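# Spray every banana crown, then rehang the spray gun

## Task

Apply treatment liquid from the spray gun onto the cut crown of each banana cluster in the tray, without moving any cluster from where it lies, and afterwards put the spray gun back so it hangs on the forked post it came from.

## Robot and tools

ROBOT AND FRAME
Two arms work over a table: left_arm and right_arm. All hand positions, orientations and velocities are given in the scene frame. Its origin sits at table-top height, halfway between the two nominal bases. +x points out over the table, +z points up, and left_arm is on the +y side. The names do not match image sides. Calibrated bases: left_arm at (+0.041, +0.287, +0.021) m, quat_wxyz (+1.000, 0, 0, -0.020); right_arm at (+0.038, -0.236, +0.039) m, quat_wxyz (+1.000, 0, 0, +0.029). A two-camera stand is fixed to the floor behind the arms.

THE 14-NUMBER ROW
Every command row holds 14 plain numbers, even when only one arm should move. The first 7 are left_arm: waist, shoulder, elbow, wrist pitch, wrist yaw, wrist roll, then the gripper opening. The next 7 are right_arm in the same order. The six joint numbers are absolute target angles in radians, the same values that Joint positions prints. They are not offsets. Stated ranges per arm: waist -2.618 to 3.054, shoulder 0.000 to 3.142, elbow 0.000 to 3.142, wrist pitch -1.571 to 1.571, wrist yaw -1.571 to 1.571, wrist roll -2.094 to 2.094. Real ends may differ by up to 0.059 rad. A target more than 0.059 past an end, and farther out than the last reading, gets the call refused. Past the real end the joint stops at it, and the result may say "joint sent to its limit". The opening is a commanded value from -1 (closed) to +1 (fully open). A 0 is itself a command, so repeat the present value to leave a gripper unchanged.

TOOLS
execute_actions(actions, cameras): actions is a list of actions; each action is a table of up to 15 rows, one per 1/30 s step. A shorter table repeats its last row for the remaining steps. cameras is a list of names, ["all"], or []. An empty actions list returns state plus all images and the scene number.
move(target, speed, blend, opening_speed, grip_force, blocking, cameras): target is one 14-number row or a list of up to 15 rows, all absolute angles, sharing a 10 s budget. All joints move together, so hands follow curves, with no collision avoidance. speed is rad/s for the joint with farthest to travel, 0.01 to 12.57, default 0.5; one value or one per target. blend (rad) rounds corners in a list; 0 stops at each. opening_speed (at least 0.2 per second on the -1 to +1 scale) ramps the fingers, useful for gentle closing. grip_force is newtons per pad, 10 to 50, one value or one per arm; it persists; lower values close slowly. blocking=false returns after about 0.5 s while motion continues; a new move replaces it. The result adds a "move:" line: done, off_target (resting more than 0.035 rad from target), moving, held or fault, plus limits=held if steps were withheld.
wait(seconds 0 to 10): lets time pass holding the last command; a running move keeps going.
stop(): brakes a running move; fast moves need more room.
zoom_image(camera, region): camera is cam_head_left or cam_head_right; region is [x0, y0, x1, y1] in image pixels from the top-left, at most 504 by 504.
finished_scene(scene): scene is 1 or 2; irreversible; call only when the goal holds without the robot.

MOTION LIMITS
Each step, a joint target may lead its measured angle by at most 0.339 rad (waist, shoulder, elbow) or 2.2 rad (wrist joints). If targets would put a gripper more than 200 mm from where it is, that arm's targets are scaled back. Far goals therefore need several actions; resend leftovers. Joint targets in results shows what is being driven now; resend it to hold a joint still.

RESULTS
end_effector_position (m) and end_effector_quat_wxyz: the point between the pads, about 1 cm behind the fingertips; fingers point along the gripper's +z, open along its y. These may be off by a few cm. Joint positions and Joint velocities: per arm, six joints then the pad gap (m; 0.094 fully open). grip_measured: finger opening on the command scale, reading up to about 2.5 mm wide when empty and narrower than a firmly held part. Joint torques: six per arm, include gravity, noisy; positive toward larger angle; numbers 1 to 3 wrap at ±28 N m. "joint command not followed": the clearance check altered targets. Velocities may be summarized as "within noise".

GRIPPING
The fingers go to wherever grip_measured equals your number. Squeeze rises about 1 N per 0.001 below first contact, then jumps to the force limit near 20 N. Full grip is about 50 to 64 N per pad. To release, command well above grip_measured.

CAMERAS
cam_head_left and cam_head_right, each 672x504, share one rigid bar; calibration is listed in the task (pinhole plus radial, K, T_world_to_cam). Actual poses may have shifted by a couple of degrees and millimetres.

AVOID
Knocking or pushing clusters, the gun or anything out of the work area fails the task; clusters must stay put. Avoid drops, slams, hard hits on fixed or heavy things, parts falling far, and releasing things that still move. Any contact between the arms, including closing one gripper on the other's fingers, can end the scene. Motors heat when holding loads, stretched out or pushing against limits: MOTOR HOT at 75 °C, a fold-away fault at 90 °C, collapse at 100 °C. Arm stops cost time.

Each tool is called after "Emit:" as name([rows], argument=value, ...), one row to a line, values as JSON.

## Session

Emit:
execute_actions(actions=[])

Emit:
zoom_image(camera="cam_head_left", region=[100, 100, 604, 504])

Scene clock: 0.00 s.
left_arm: end_effector_position=(+0.4428, +0.2617, +0.1381) grip_measured=+1.000 end_effector_quat_wxyz=(+0.598, +0.041, +0.799, -0.049) | right_arm: end_effector_position=(+0.4275, -0.2102, +0.1530) grip_measured=+1.000 end_effector_quat_wxyz=(+0.614, +0.006, +0.788, +0.039)
Joint positions: left_arm=[0.025 1.506 0.381 0.839 0.112 0.003 0.094] | right_arm=[0.01 1.511 0.304 0.961 0.012 0.074 0.094]
Joint velocities: within noise
Joint torques (N m): no reading
Motor temperatures (°C): left_arm=[28 33 32 39 27 28 28] | right_arm=[29 30 38 36 29 27 32]
Heat: left arm: 39 °C; right arm: 38 °C.
Joint targets: left_arm=[0.025 1.500 0.387 0.837 0.112 0.003] | right_arm=[0.010 1.509 0.305 0.947 0.012 0.073]
Tool commands: left_gripper/opening=+1.0 right_gripper/opening=+1.0

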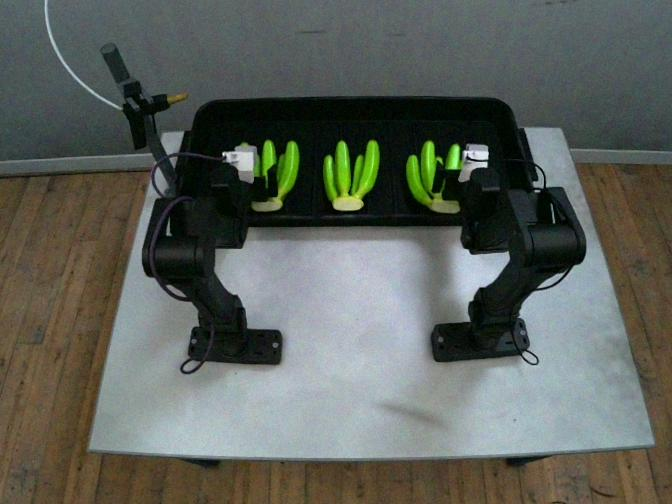

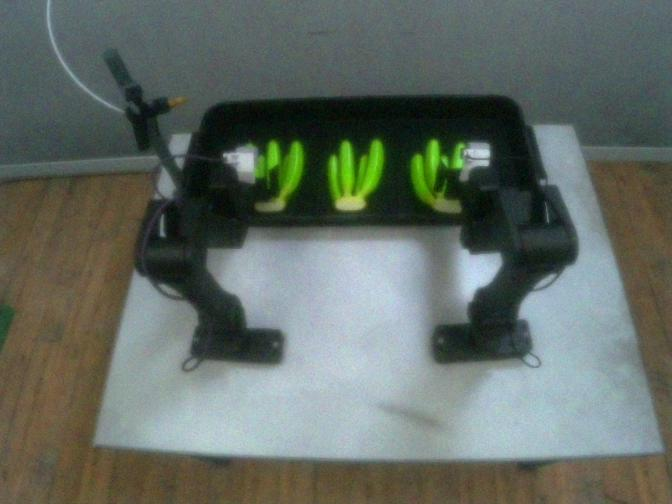

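Scaled by 1.000.

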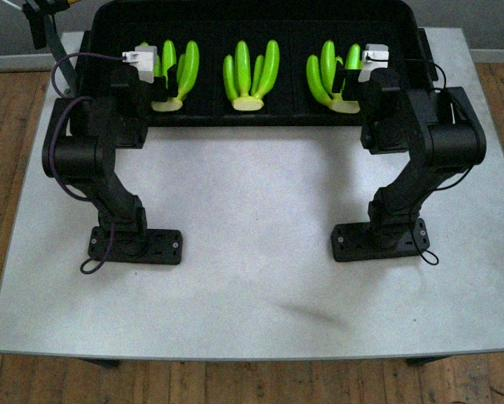

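Emit:
zoom_image(camera="cam_head_left", region=[80, 30, 220, 210])

Emit:
zoom_image(camera="cam_head_right", region=[80, 30, 220, 210])

Emit:
zoom_image(camera="cam_head_left", region=[180, 80, 540, 260])

Scaled by 2.800 from the camera's 672x504 image, which has a finer 960x720 frame.

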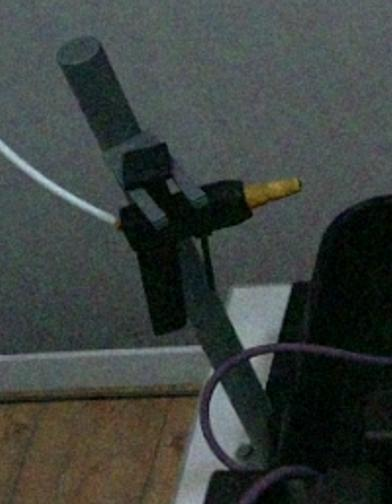

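Scaled by 2.800 from the camera's 672x504 image, which has a finer 960x720 frame.

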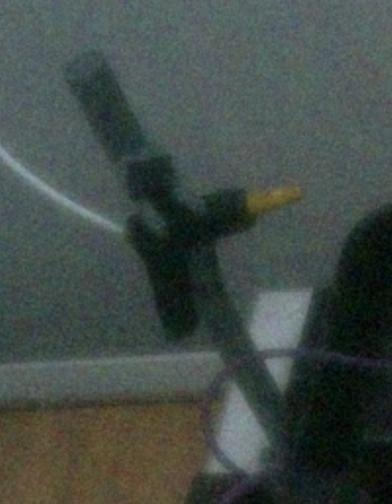

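Scaled by 1.400 from the camera's 672x504 image, which has a finer 960x720 frame.

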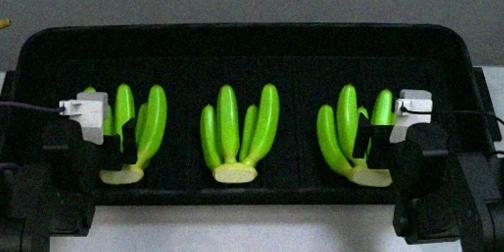

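Emit:
zoom_image(camera="cam_head_left", region=[112, 70, 192, 150])

Emit:
zoom_image(camera="cam_head_right", region=[112, 70, 192, 150])

Emit:
zoom_image(camera="cam_head_left", region=[130, 130, 230, 230])

Scaled by 6.300 from the camera's 672x504 image, which has a finer 960x720 frame.

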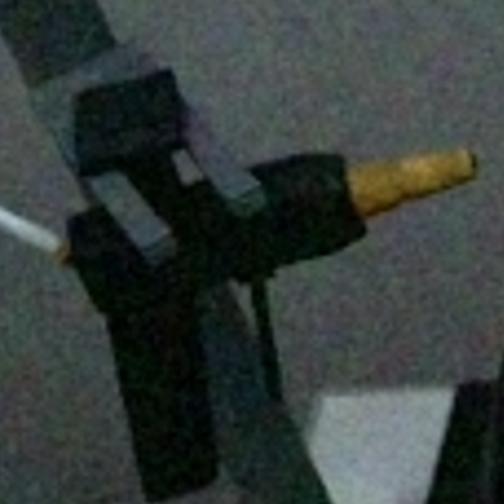

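Scaled by 6.300 from the camera's 672x504 image, which has a finer 960x720 frame.

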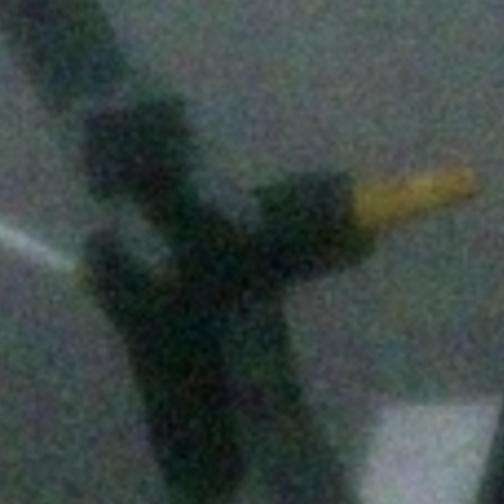

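Scaled by 5.040 from the camera's 672x504 image, which has a finer 960x720 frame.

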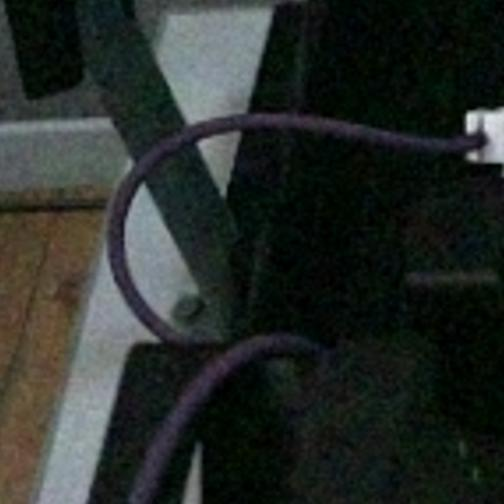

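Emit:
move([
  [0.939,1.293,0.521,0.772,0.899,0.0,1,0.01,1.0,0.304,0.7,0.012,0.073,1],
  [0.939,1.293,0.521,0.772,0.899,0.0,1,-1.2,0.8,0.304,0.5,0.012,0.073,1],
], speed=0.9, cameras=["all"])

Emit:
zoom_image(camera="cam_head_left", region=[100, 60, 260, 180])

Emit:
zoom_image(camera="cam_head_right", region=[100, 60, 260, 180])

Scene clock: 75.90 s.
left_arm: end_effector_position=(+0.3672, +0.4709, +0.2512) grip_measured=+1.000 end_effector_quat_wxyz=(+0.699, -0.013, +0.715, -0.010) | right_arm: end_effector_position=(+0.1776, -0.5371, +0.2857) grip_measured=+1.000 end_effector_quat_wxyz=(+0.612, +0.402, +0.577, -0.363)
Joint positions: left_arm=[0.934 1.311 0.497 0.777 0.891 -0.003 0.094] | right_arm=[-1.192 0.812 0.304 0.52 0.01 0.074 0.094]
Joint torques (N m): left_arm=[0.5 -5.61 9.81 1.44 0.14 0.06] | right_arm=[-0.72 -2.43 7.49 1.42 0 0.01]
Motor temperatures (°C): left_arm=[28 33 33 42 26 27 27] | right_arm=[28 31 39 44 29 26 31]
Heat: left arm: 42 °C; right arm: 44 °C.
Joint targets: left_arm=[0.939 1.293 0.521 0.772 0.899 0.000] | right_arm=[-1.200 0.800 0.304 0.500 0.012 0.073]
move: done

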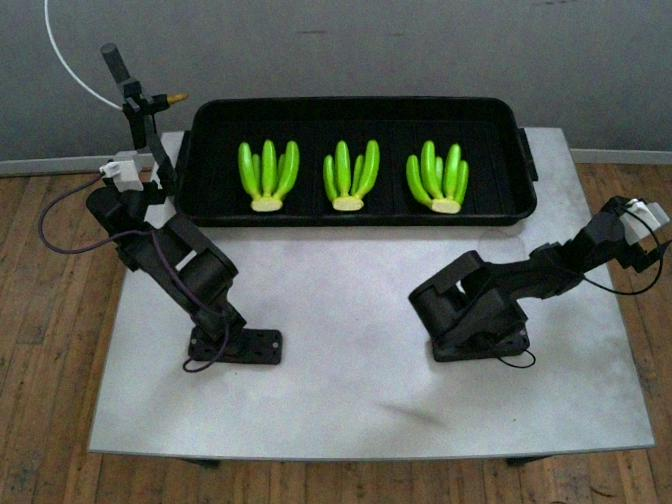

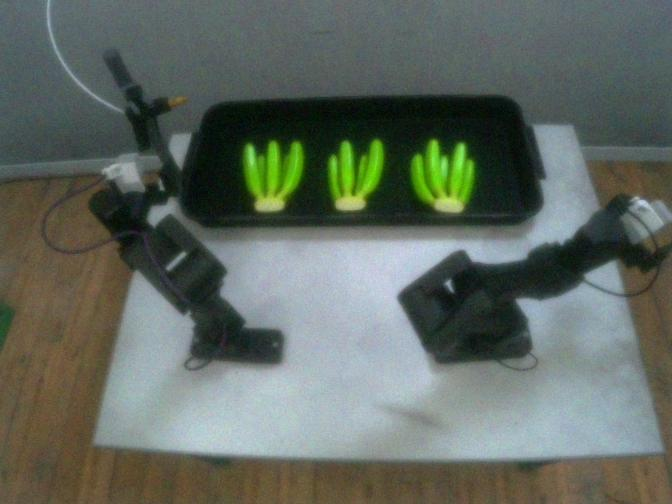

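Scaled by 3.150 from the camera's 672x504 image, which has a finer 960x720 frame.

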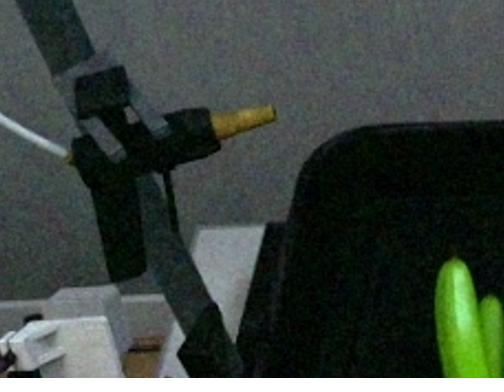

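Scaled by 3.150 from the camera's 672x504 image, which has a finer 960x720 frame.

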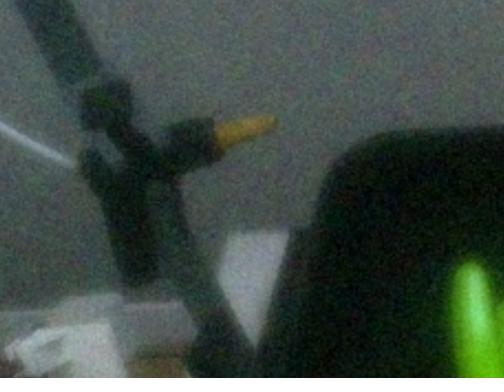

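Emit:
move(target=[0.857,1.516,0.745,0.771,0.817,0.0,1,-1.2,0.8,0.304,0.5,0.012,0.073,1], speed=0.5, cameras=["all"])

Emit:
zoom_image(camera="cam_head_left", region=[100, 70, 200, 180])

Emit:
zoom_image(camera="cam_head_right", region=[100, 70, 200, 180])

Scene clock: 107.33 s.
left_arm: end_effector_position=(+0.4164, +0.4968, +0.2695) grip_measured=+1.000 end_effector_quat_wxyz=(+0.704, +0.000, +0.710, -0.009) | right_arm: end_effector_position=(+0.1776, -0.5371, +0.2855) grip_measured=+1.000 end_effector_quat_wxyz=(+0.612, +0.402, +0.577, -0.363)
Joint positions: left_arm=[0.863 1.504 0.718 0.772 0.836 -0.003 0.094] | right_arm=[-1.192 0.812 0.304 0.52 0.01 0.074 0.094]
Joint torques (N m): left_arm=[-0.61 -4.81 10.21 1.5 -0.22 0.07] | right_arm=[-0.53 -2.26 7.6 1.44 -0.04 0.01]
Heat: left arm: 41 °C; right arm: 42 °C.
Joint targets: left_arm=[0.857 1.516 0.745 0.771 0.817 0.000] | right_arm=[-1.200 0.800 0.304 0.500 0.012 0.073]
move: done

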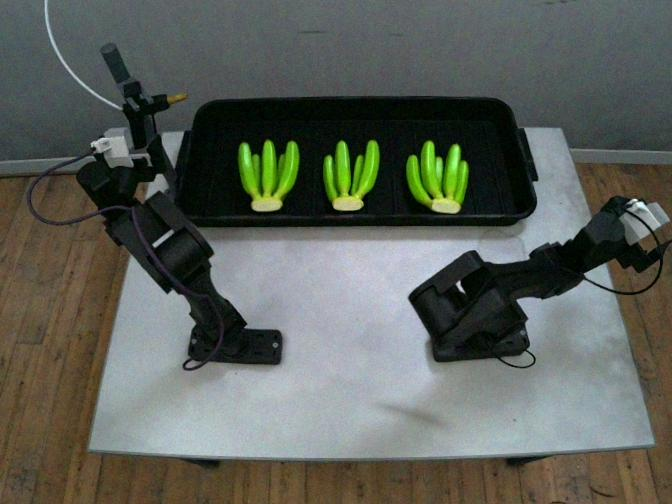

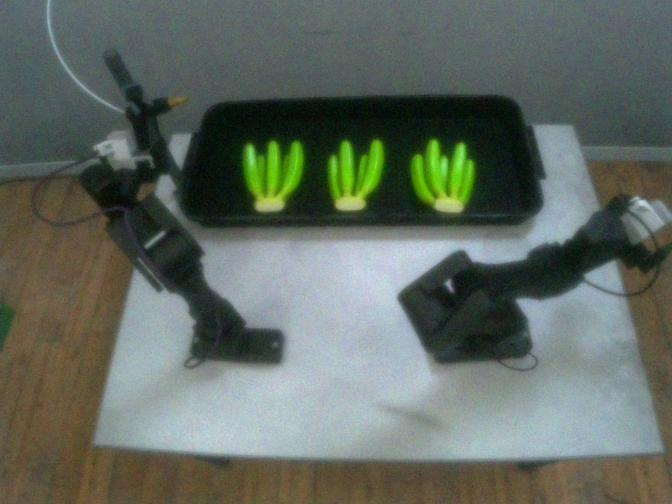

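Scaled by 4.582 from the camera's 672x504 image, which has a finer 960x720 frame.

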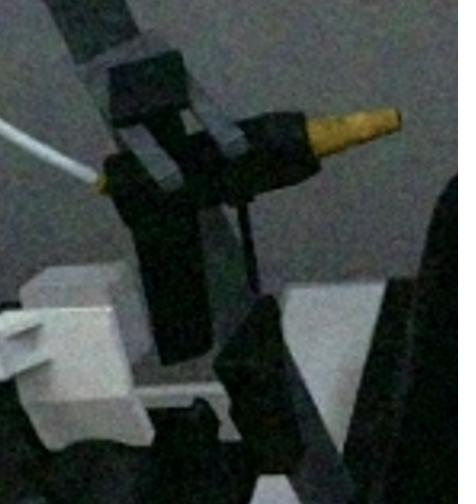

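Scaled by 4.582 from the camera's 672x504 image, which has a finer 960x720 frame.

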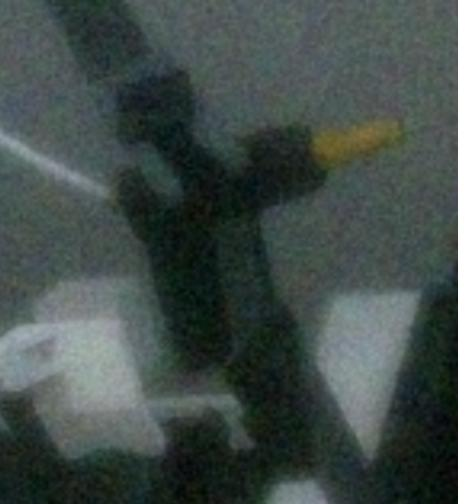

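Emit:
zoom_image(camera="cam_head_left", region=[120, 85, 195, 160])

Emit:
zoom_image(camera="cam_head_right", region=[120, 85, 195, 160])

Scaled by 6.720 from the camera's 672x504 image, which has a finer 960x720 frame.

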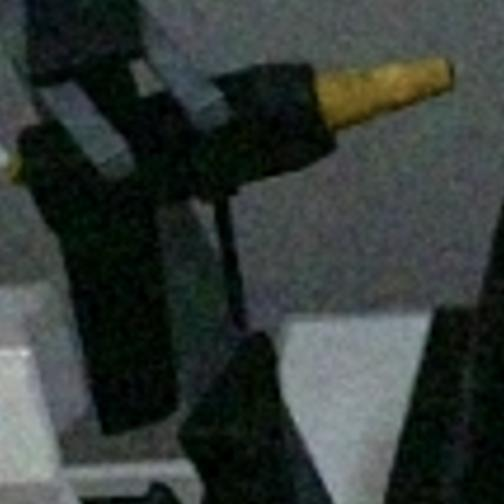

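Scaled by 6.720 from the camera's 672x504 image, which has a finer 960x720 frame.

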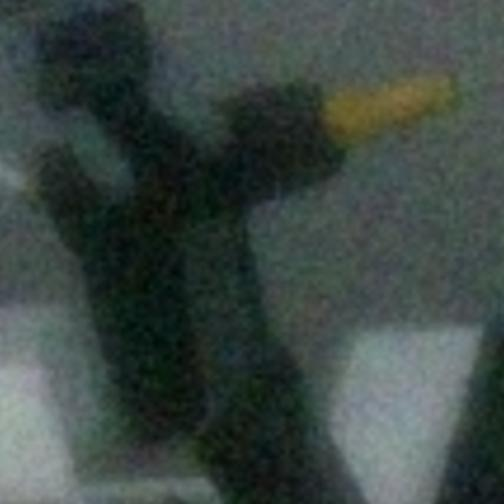

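Emit:
move([
  [0.939,1.293,0.521,0.772,0.899,0.0,1,-1.2,0.8,0.304,0.5,0.012,0.073,1],
  [0.79,0.955,0.501,0.454,0.47,0.0,1,-1.2,0.8,0.304,0.5,0.012,0.073,1],
  [0.70,1.20,0.65,0.56,0.384,0.0,1,-1.2,0.8,0.304,0.5,0.012,0.073,1],
], blend=[0.1,0.1,0], speed=0.6, cameras=["all"])

Emit:
zoom_image(camera="cam_head_left", region=[100, 70, 200, 180])

Emit:
zoom_image(camera="cam_head_right", region=[100, 70, 200, 180])

Scene clock: 162.40 s.
left_arm: end_effector_position=(+0.3961, +0.4776, +0.2937) grip_measured=+1.000 end_effector_quat_wxyz=(+0.690, -0.101, +0.712, +0.085) | right_arm: end_effector_position=(+0.1776, -0.5371, +0.2855) grip_measured=+1.000 end_effector_quat_wxyz=(+0.612, +0.402, +0.577, -0.363)
Joint positions: left_arm=[0.706 1.194 0.618 0.539 0.404 -0.004 0.094] | right_arm=[-1.192 0.812 0.304 0.52 0.01 0.074 0.094]
Joint torques (N m): left_arm=[-0.7 -3.14 11.34 1.86 -0.21 0.07] | right_arm=[-0.62 -2.36 7.69 1.45 0.01 0]
Heat: left arm: 40 °C; right arm: 42 °C.
Joint targets: left_arm=[0.700 1.200 0.650 0.560 0.384 0.000] | right_arm=[-1.200 0.800 0.304 0.500 0.012 0.073]
move: done

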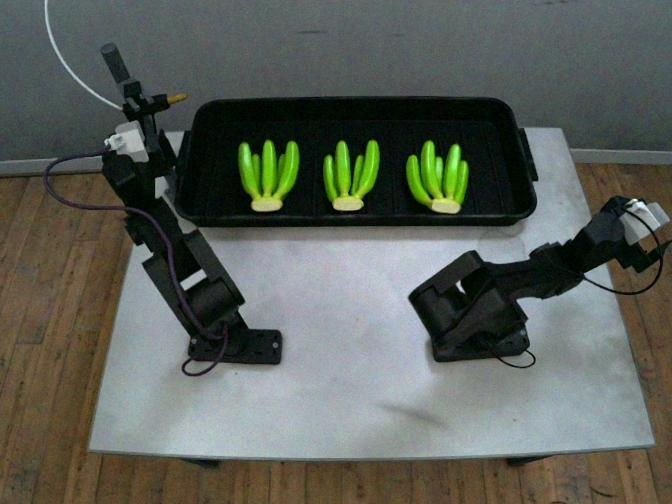

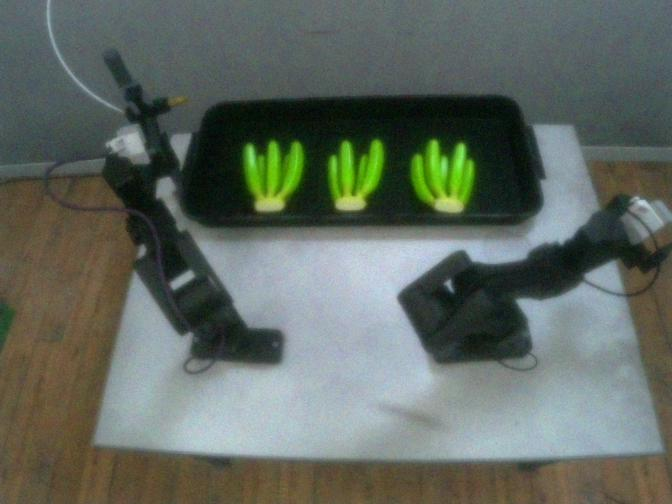

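Scaled by 4.582 from the camera's 672x504 image, which has a finer 960x720 frame.

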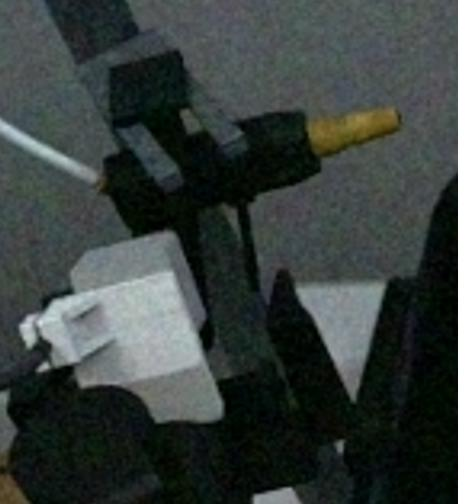

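Scaled by 4.582 from the camera's 672x504 image, which has a finer 960x720 frame.

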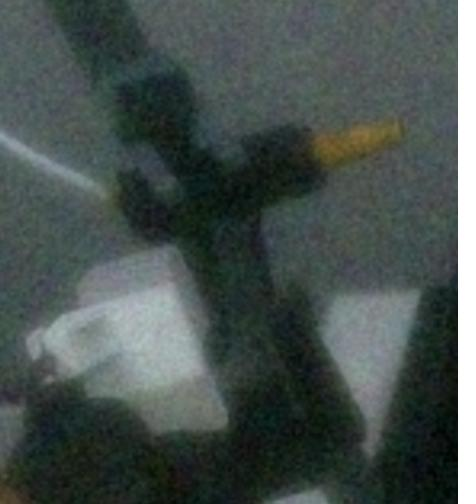

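Emit:
move(target=[0.649,1.365,0.755,0.655,0.315,0.0,1,-1.2,0.8,0.304,0.5,0.012,0.073,1], speed=0.25, cameras=["all"])

Emit:
zoom_image(camera="cam_head_left", region=[100, 70, 200, 180])

Emit:
zoom_image(camera="cam_head_right", region=[100, 70, 200, 180])

Scene clock: 174.43 s.
left_arm: end_effector_position=(+0.4314, +0.4921, +0.3019) grip_measured=+1.000 end_effector_quat_wxyz=(+0.701, -0.100, +0.700, +0.098) | right_arm: end_effector_position=(+0.1776, -0.5371, +0.2855) grip_measured=+1.000 end_effector_quat_wxyz=(+0.612, +0.402, +0.577, -0.363)
Joint positions: left_arm=[0.656 1.355 0.724 0.631 0.337 -0.004 0.094] | right_arm=[-1.192 0.812 0.304 0.52 0.01 0.074 0.094]
Joint torques (N m): left_arm=[-0.73 -4.14 11.17 1.9 -0.26 0.07] | right_arm=[-0.64 -2.33 7.57 1.52 0 0]
Heat: left arm: 43 °C; right arm: 42 °C.
Joint targets: left_arm=[0.649 1.365 0.755 0.655 0.315 0.000] | right_arm=[-1.200 0.800 0.304 0.500 0.012 0.073]
move: done

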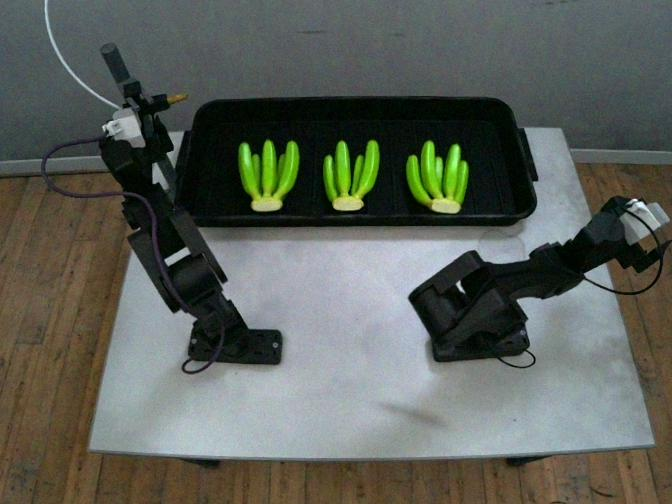

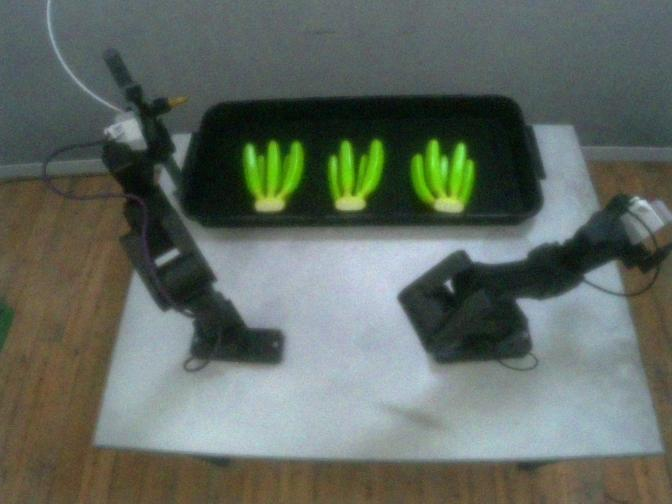

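Scaled by 4.582 from the camera's 672x504 image, which has a finer 960x720 frame.

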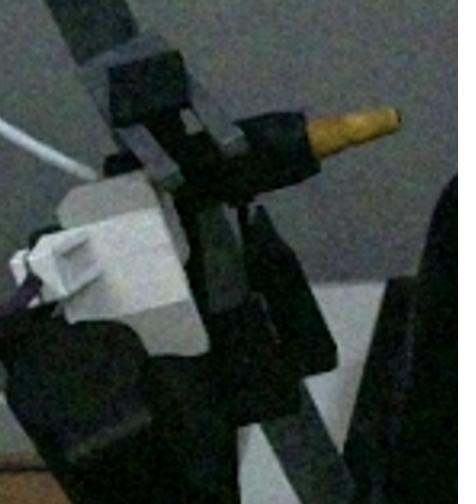

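Scaled by 4.582 from the camera's 672x504 image, which has a finer 960x720 frame.

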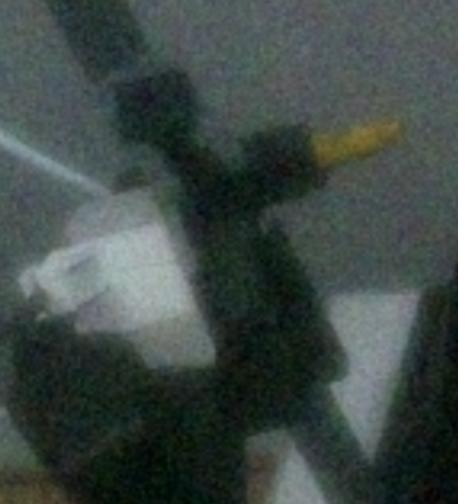

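Emit:
move([
  [0.630,1.365,0.745,0.655,0.297,0.0,1,-1.2,0.8,0.304,0.5,0.012,0.073,1],
  [0.630,1.38,0.745,0.655,0.297,0.0,0.3,-1.2,0.8,0.304,0.5,0.012,0.073,1],
], speed=0.2, grip_force=15, opening_speed=0.3, cameras=["all"])

Emit:
zoom_image(camera="cam_head_left", region=[100, 70, 200, 180])

Scene clock: 189.77 s.
left_arm: end_effector_position=(+0.4387, +0.4842, +0.2979) grip_measured=+0.305 end_effector_quat_wxyz=(+0.698, -0.086, +0.704, +0.101) | right_arm: end_effector_position=(+0.1776, -0.5371, +0.2855) grip_measured=+1.000 end_effector_quat_wxyz=(+0.612, +0.402, +0.577, -0.363)
Joint positions: left_arm=[0.626 1.369 0.724 0.64 0.321 0.024 0.061] | right_arm=[-1.192 0.812 0.304 0.52 0.01 0.074 0.094]
Joint torques (N m): left_arm=[0.43 -4.26 10.1 1.81 -0.3 -0.19] | right_arm=[-0.8 -2.44 7.69 1.42 -0.08 0.01]
Heat: left arm: 43 °C; right arm: 42 °C.
Joint targets: left_arm=[0.630 1.380 0.745 0.655 0.297 0.000] | right_arm=[-1.200 0.800 0.304 0.500 0.012 0.073]
grip_force (N): 15, 15
move: done

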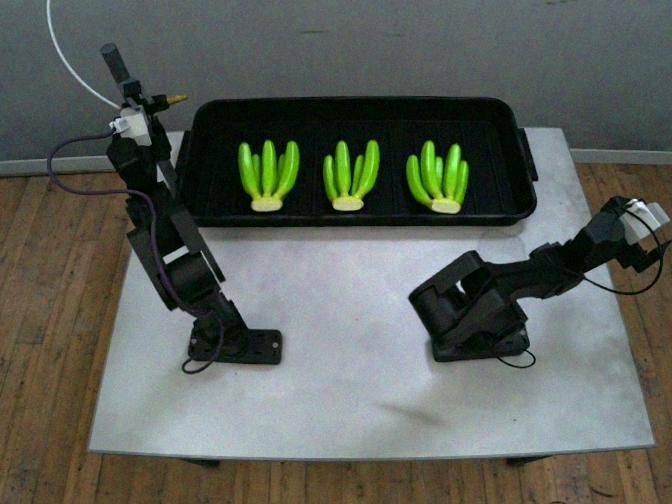

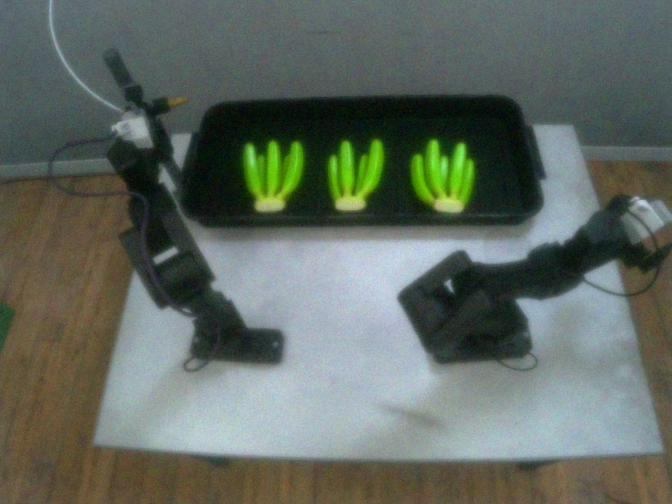

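Scaled by 4.582 from the camera's 672x504 image, which has a finer 960x720 frame.

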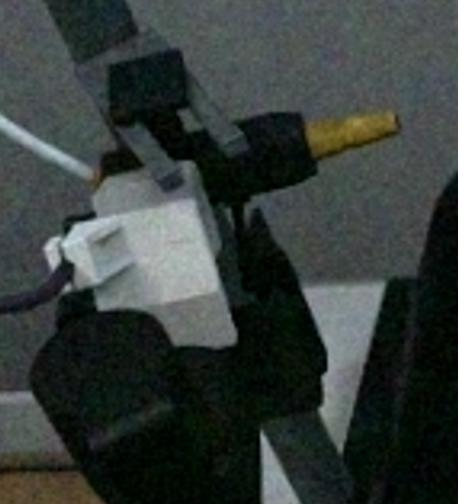

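Emit:
move([
  [0.630,1.41,0.75,0.675,0.297,0.0,0.3,-1.2,0.8,0.304,0.5,0.012,0.073,1],
  [0.630,1.41,0.75,0.675,0.297,0.0,-0.2,-1.2,0.8,0.304,0.5,0.012,0.073,1],
], speed=0.2, opening_speed=0.3, cameras=["all"])

Emit:
zoom_image(camera="cam_head_left", region=[100, 70, 200, 180])

Scene clock: 200.77 s.
left_arm: end_effector_position=(+0.4424, +0.4838, +0.2975) grip_measured=+0.275 end_effector_quat_wxyz=(+0.703, -0.076, +0.699, +0.103) | right_arm: end_effector_position=(+0.1776, -0.5371, +0.2855) grip_measured=+1.000 end_effector_quat_wxyz=(+0.612, +0.402, +0.577, -0.363)
Joint positions: left_arm=[0.625 1.392 0.724 0.679 0.332 0.034 0.06] | right_arm=[-1.192 0.812 0.304 0.52 0.01 0.074 0.094]
Joint torques (N m): left_arm=[0.54 -3.85 10.59 1.64 -0.41 -0.34] | right_arm=[-0.7 -2.43 7.75 1.48 -0.02 0.02]
Heat: left arm: 42 °C; right arm: 42 °C.
Joint targets: left_arm=[0.630 1.410 0.750 0.675 0.297 0.000] | right_arm=[-1.200 0.800 0.304 0.500 0.012 0.073]
grip_force (N): 15, 15
move: done

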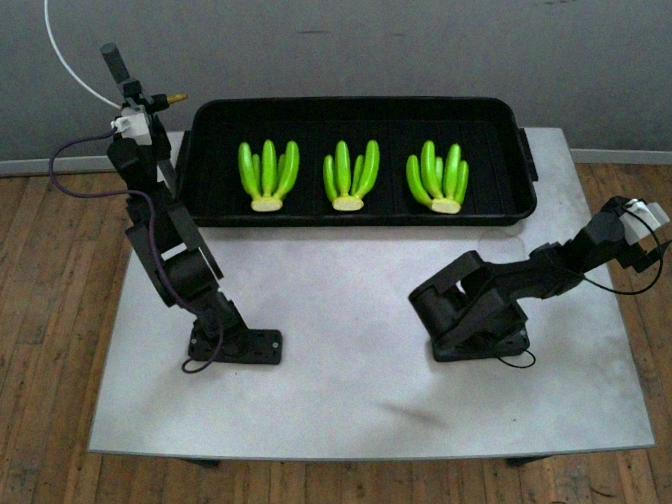

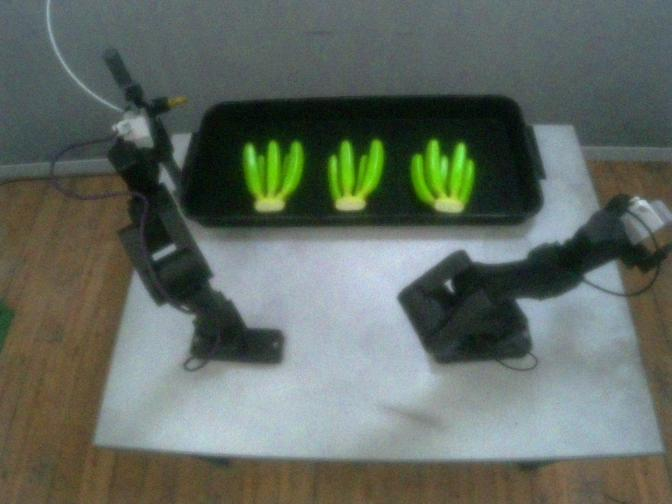

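Scaled by 4.582 from the camera's 672x504 image, which has a finer 960x720 frame.

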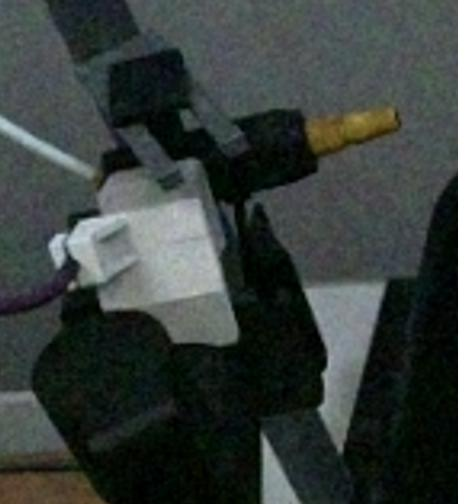

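Emit:
move([
  [0.630,1.40,0.75,0.685,0.315,0.03,-0.5,-1.2,0.8,0.304,0.5,0.012,0.073,1],
  [0.685,1.23,0.655,0.605,0.37,0.03,-0.5,-1.2,0.8,0.304,0.5,0.012,0.073,1],
], speed=0.2, grip_force=25, opening_speed=0.5, cameras=["all"])

Emit:
zoom_image(camera="cam_head_left", region=[100, 70, 200, 180])

Scene clock: 215.33 s.
left_arm: end_effector_position=(+0.4178, +0.4715, +0.3028) grip_measured=+0.127 end_effector_quat_wxyz=(+0.697, -0.050, +0.707, +0.112) | right_arm: end_effector_position=(+0.1776, -0.5371, +0.2855) grip_measured=+1.000 end_effector_quat_wxyz=(+0.612, +0.402, +0.577, -0.363)
Joint positions: left_arm=[0.655 1.264 0.669 0.59 0.386 0.09 0.053] | right_arm=[-1.192 0.812 0.304 0.52 0.01 0.074 0.094]
Joint torques (N m): left_arm=[3.04 -7.16 6.9 1.85 -0.18 -0.57] | right_arm=[-0.54 -2.43 7.56 1.48 0.03 0.03]
Heat: left arm: 42 °C; right arm: 42 °C.
Joint targets: left_arm=[0.685 1.230 0.655 0.605 0.370 0.030] | right_arm=[-1.200 0.800 0.304 0.500 0.012 0.073]
grip_force (N): 25, 25
move: off_target (left_arm); left_arm: the wrist roll is farthest, 0.060 rad from its target

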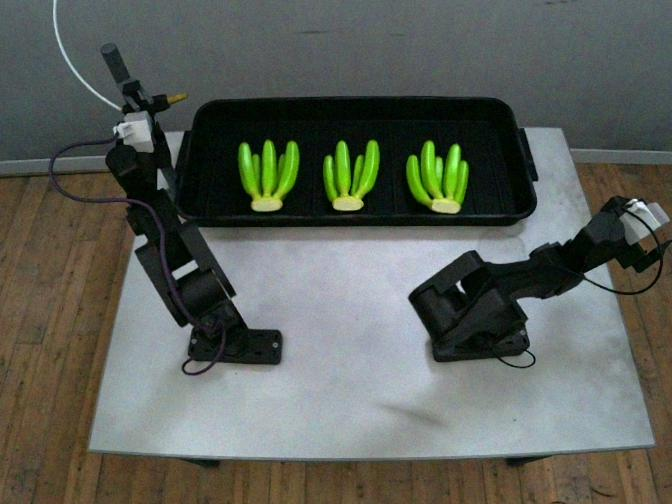

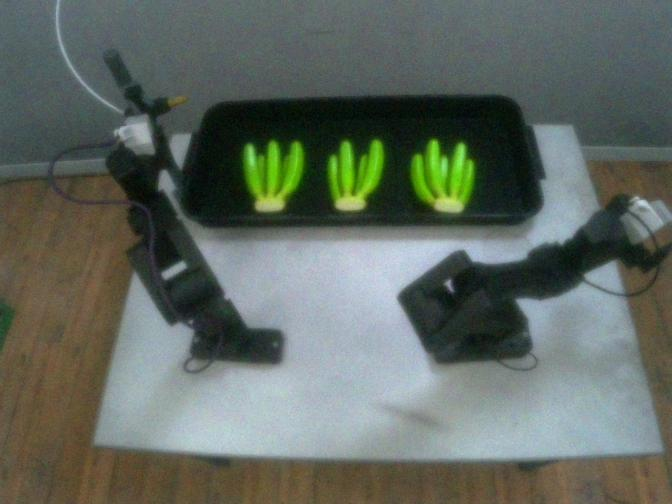

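Scaled by 4.582 from the camera's 672x504 image, which has a finer 960x720 frame.

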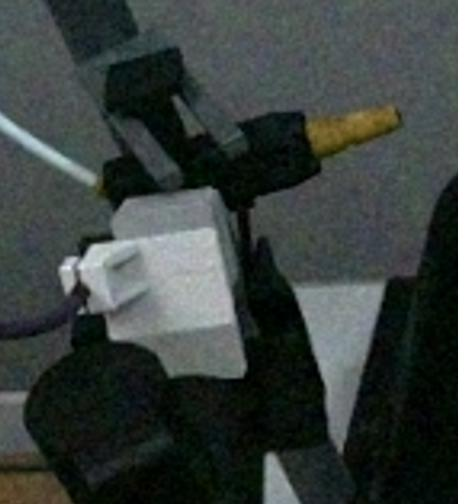

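Emit:
zoom_image(camera="cam_head_left", region=[115, 75, 165, 125])

Scaled by 10.080 from the camera's 672x504 image, which has a finer 960x720 frame.

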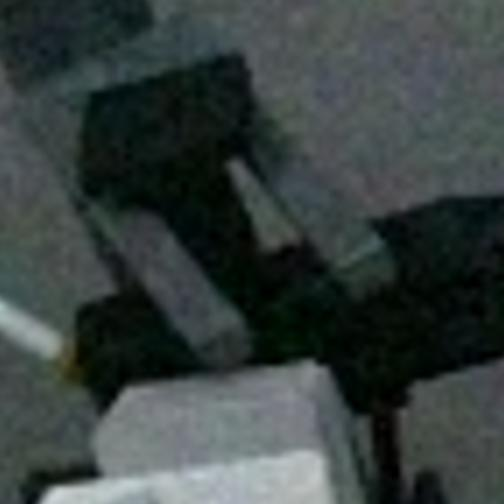

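Emit:
move([
  [0.655,1.25,0.682,0.6,0.375,0.08,0.13,-1.2,0.8,0.304,0.5,0.012,0.073,1],
  [0.655,1.25,0.682,0.6,0.375,0.08,1,-1.2,0.8,0.304,0.5,0.012,0.073,1],
  [0.63,1.05,0.56,0.54,0.30,0.08,1,-1.2,0.8,0.304,0.5,0.012,0.073,1],
  [0.465,1.035,0.533,0.548,-0.08,0.15,1,-1.2,0.8,0.304,0.5,0.012,0.073,1],
], speed=0.4, opening_speed=0.8, cameras=["all"])

Emit:
zoom_image(camera="cam_head_left", region=[100, 70, 200, 180])

Scene clock: 252.43 s.
left_arm: end_effector_position=(+0.3838, +0.4588, +0.3120) grip_measured=+0.998 end_effector_quat_wxyz=(+0.682, -0.121, +0.684, +0.226) | right_arm: end_effector_position=(+0.1776, -0.5371, +0.2855) grip_measured=+1.000 end_effector_quat_wxyz=(+0.612, +0.402, +0.577, -0.363)
Joint positions: left_arm=[0.472 1.055 0.55 0.539 -0.063 0.147 0.094] | right_arm=[-1.192 0.812 0.304 0.52 0.01 0.074 0.094]
Joint torques (N m): left_arm=[-0.59 -4.23 6.83 1.78 -0.23 0.07] | right_arm=[-0.87 -2.28 7.6 1.45 0.01 0.01]
Heat: left arm: 45 °C; right arm: 43 °C.
Joint targets: left_arm=[0.465 1.035 0.533 0.548 -0.080 0.150] | right_arm=[-1.200 0.800 0.304 0.500 0.012 0.073]
grip_force (N): 25, 25
move: done; target 2's new numbers were sent with left_arm's wrist yaw 0.037 rad from that target

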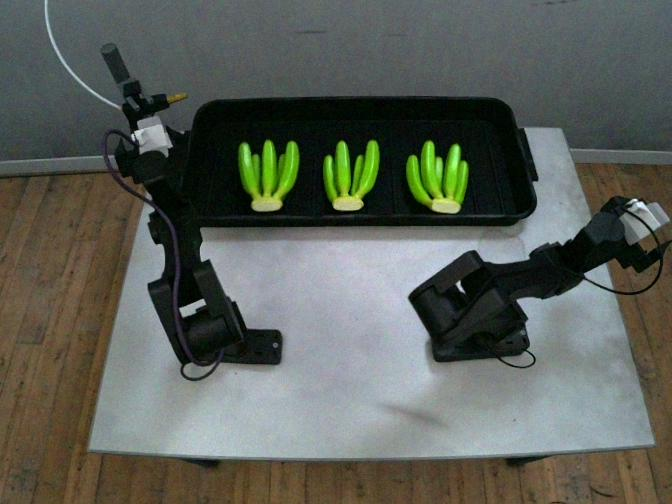

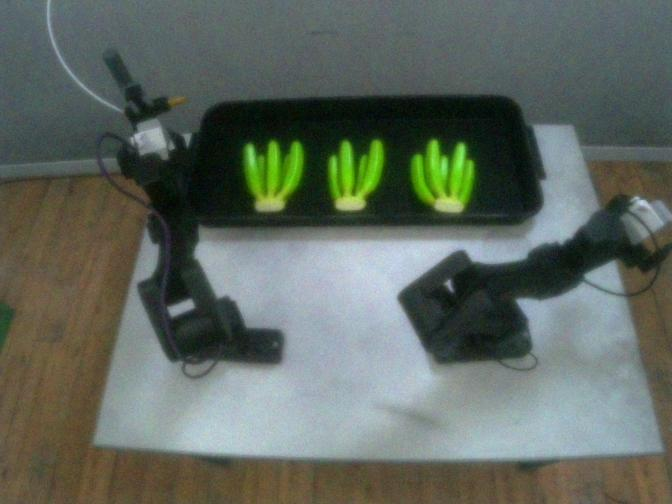

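Scaled by 4.582 from the camera's 672x504 image, which has a finer 960x720 frame.

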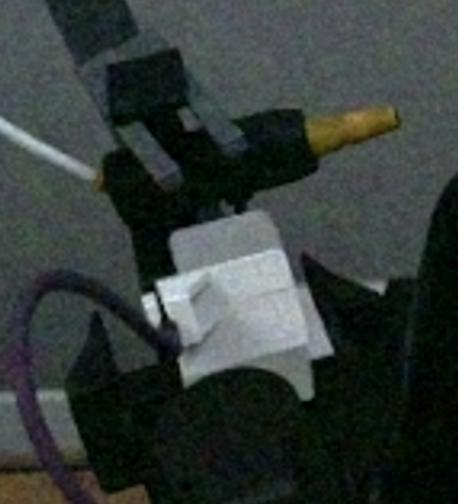

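Emit:
move([
  [0.414,1.043,0.459,0.63,-0.13,0.13,1,-1.2,0.8,0.304,0.5,0.012,0.073,1],
  [0.440,1.386,0.662,0.77,-0.107,0.13,1,-1.2,0.8,0.304,0.5,0.012,0.073,1],
], speed=0.25, cameras=["all"])

Emit:
zoom_image(camera="cam_head_left", region=[100, 70, 200, 180])

Scene clock: 270.80 s.
left_arm: end_effector_position=(+0.4384, +0.4751, +0.2780) grip_measured=+0.998 end_effector_quat_wxyz=(+0.672, -0.129, +0.694, +0.225) | right_arm: end_effector_position=(+0.1776, -0.5371, +0.2855) grip_measured=+1.000 end_effector_quat_wxyz=(+0.612, +0.402, +0.577, -0.363)
Joint positions: left_arm=[0.433 1.376 0.632 0.747 -0.113 0.139 0.094] | right_arm=[-1.192 0.812 0.304 0.52 0.01 0.074 0.094]
Joint torques (N m): left_arm=[0.66 -4.01 10.81 1.92 0.05 -0.06] | right_arm=[-0.61 -2.4 7.76 1.37 0.03 -0.01]
Heat: left arm: 45 °C; right arm: 43 °C.
Joint targets: left_arm=[0.440 1.386 0.662 0.770 -0.107 0.130] | right_arm=[-1.200 0.800 0.304 0.500 0.012 0.073]
grip_force (N): 25, 25
move: done

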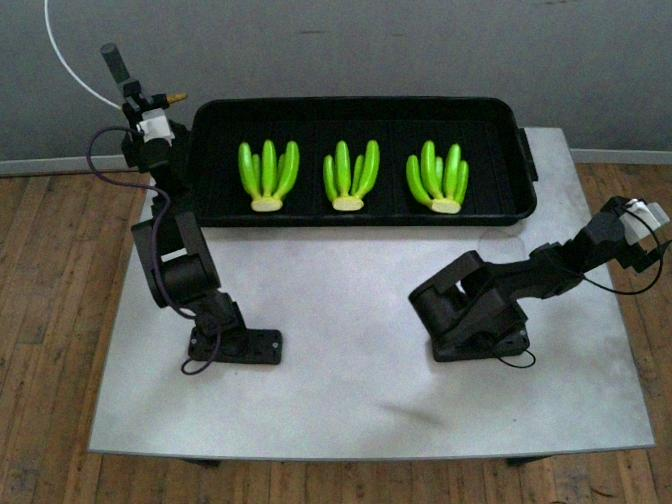

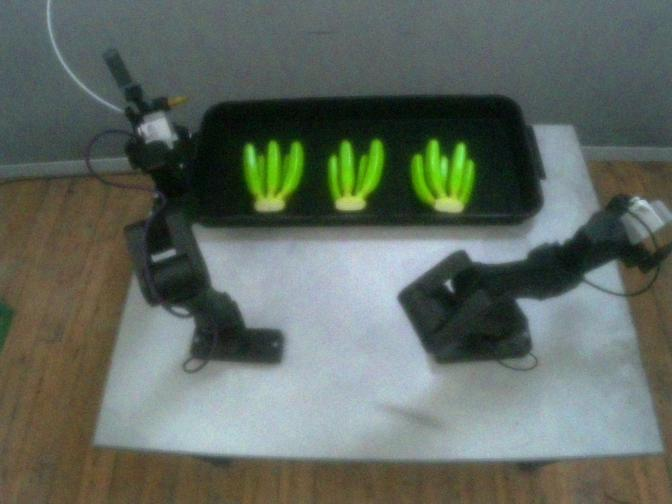

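Scaled by 4.582 from the camera's 672x504 image, which has a finer 960x720 frame.

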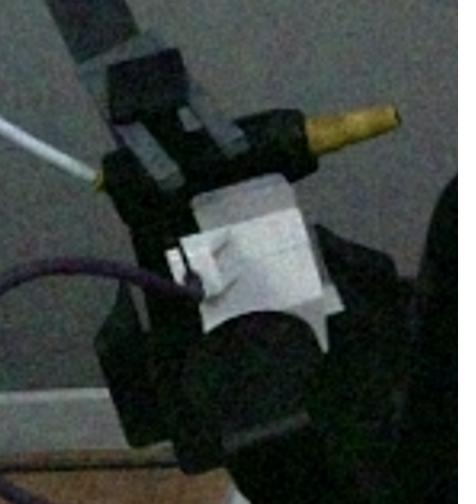

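Emit:
move([
  [0.468,1.435,0.70,0.785,-0.08,0.13,1,-1.2,0.8,0.304,0.5,0.012,0.073,1],
  [0.468,1.435,0.70,0.785,-0.08,0.13,-1,-1.2,0.8,0.304,0.5,0.012,0.073,1],
], speed=0.2, grip_force=50, opening_speed=0.6, cameras=["all"])

Emit:
zoom_image(camera="cam_head_left", region=[100, 70, 200, 180])

Scene clock: 286.00 s.
left_arm: end_effector_position=(+0.4449, +0.4877, +0.2816) grip_measured=-0.286 end_effector_quat_wxyz=(+0.677, -0.131, +0.689, +0.224) | right_arm: end_effector_position=(+0.1776, -0.5371, +0.2855) grip_measured=+1.000 end_effector_quat_wxyz=(+0.612, +0.402, +0.577, -0.363)
Joint positions: left_arm=[0.466 1.422 0.67 0.768 -0.081 0.134 0.034] | right_arm=[-1.192 0.812 0.304 0.52 0.01 0.074 0.094]
Joint torques (N m): left_arm=[0.1 -4.25 10.73 1.89 0.04 0] | right_arm=[-0.73 -2.41 7.61 1.48 0.01 -0.02]
Heat: left arm: 44 °C; right arm: 43 °C.
Joint targets: left_arm=[0.468 1.435 0.700 0.785 -0.080 0.130] | right_arm=[-1.200 0.800 0.304 0.500 0.012 0.073]
move: done

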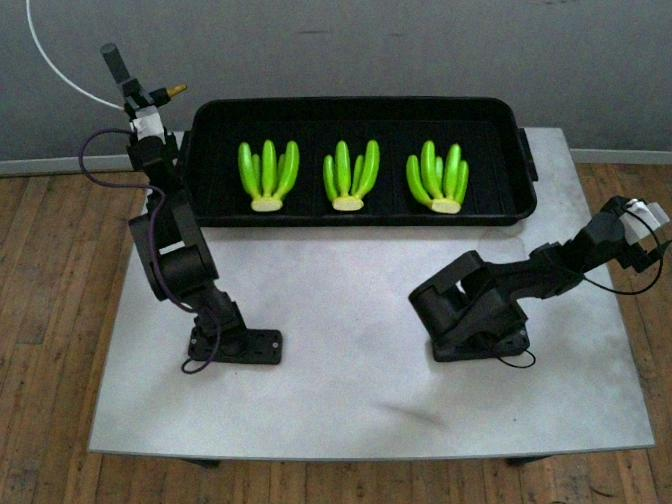

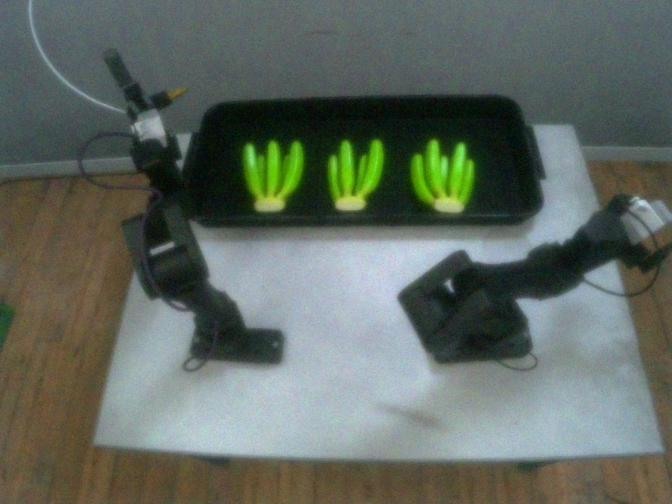

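Scaled by 4.582 from the camera's 672x504 image, which has a finer 960x720 frame.

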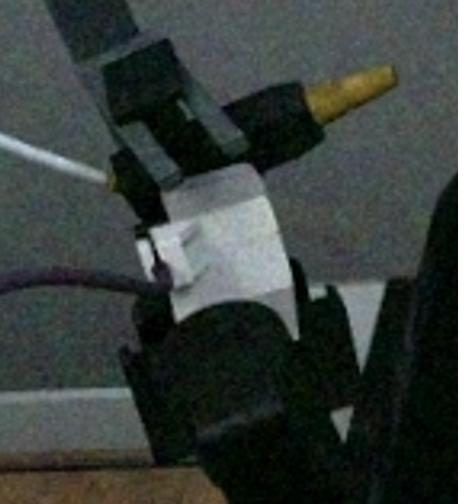

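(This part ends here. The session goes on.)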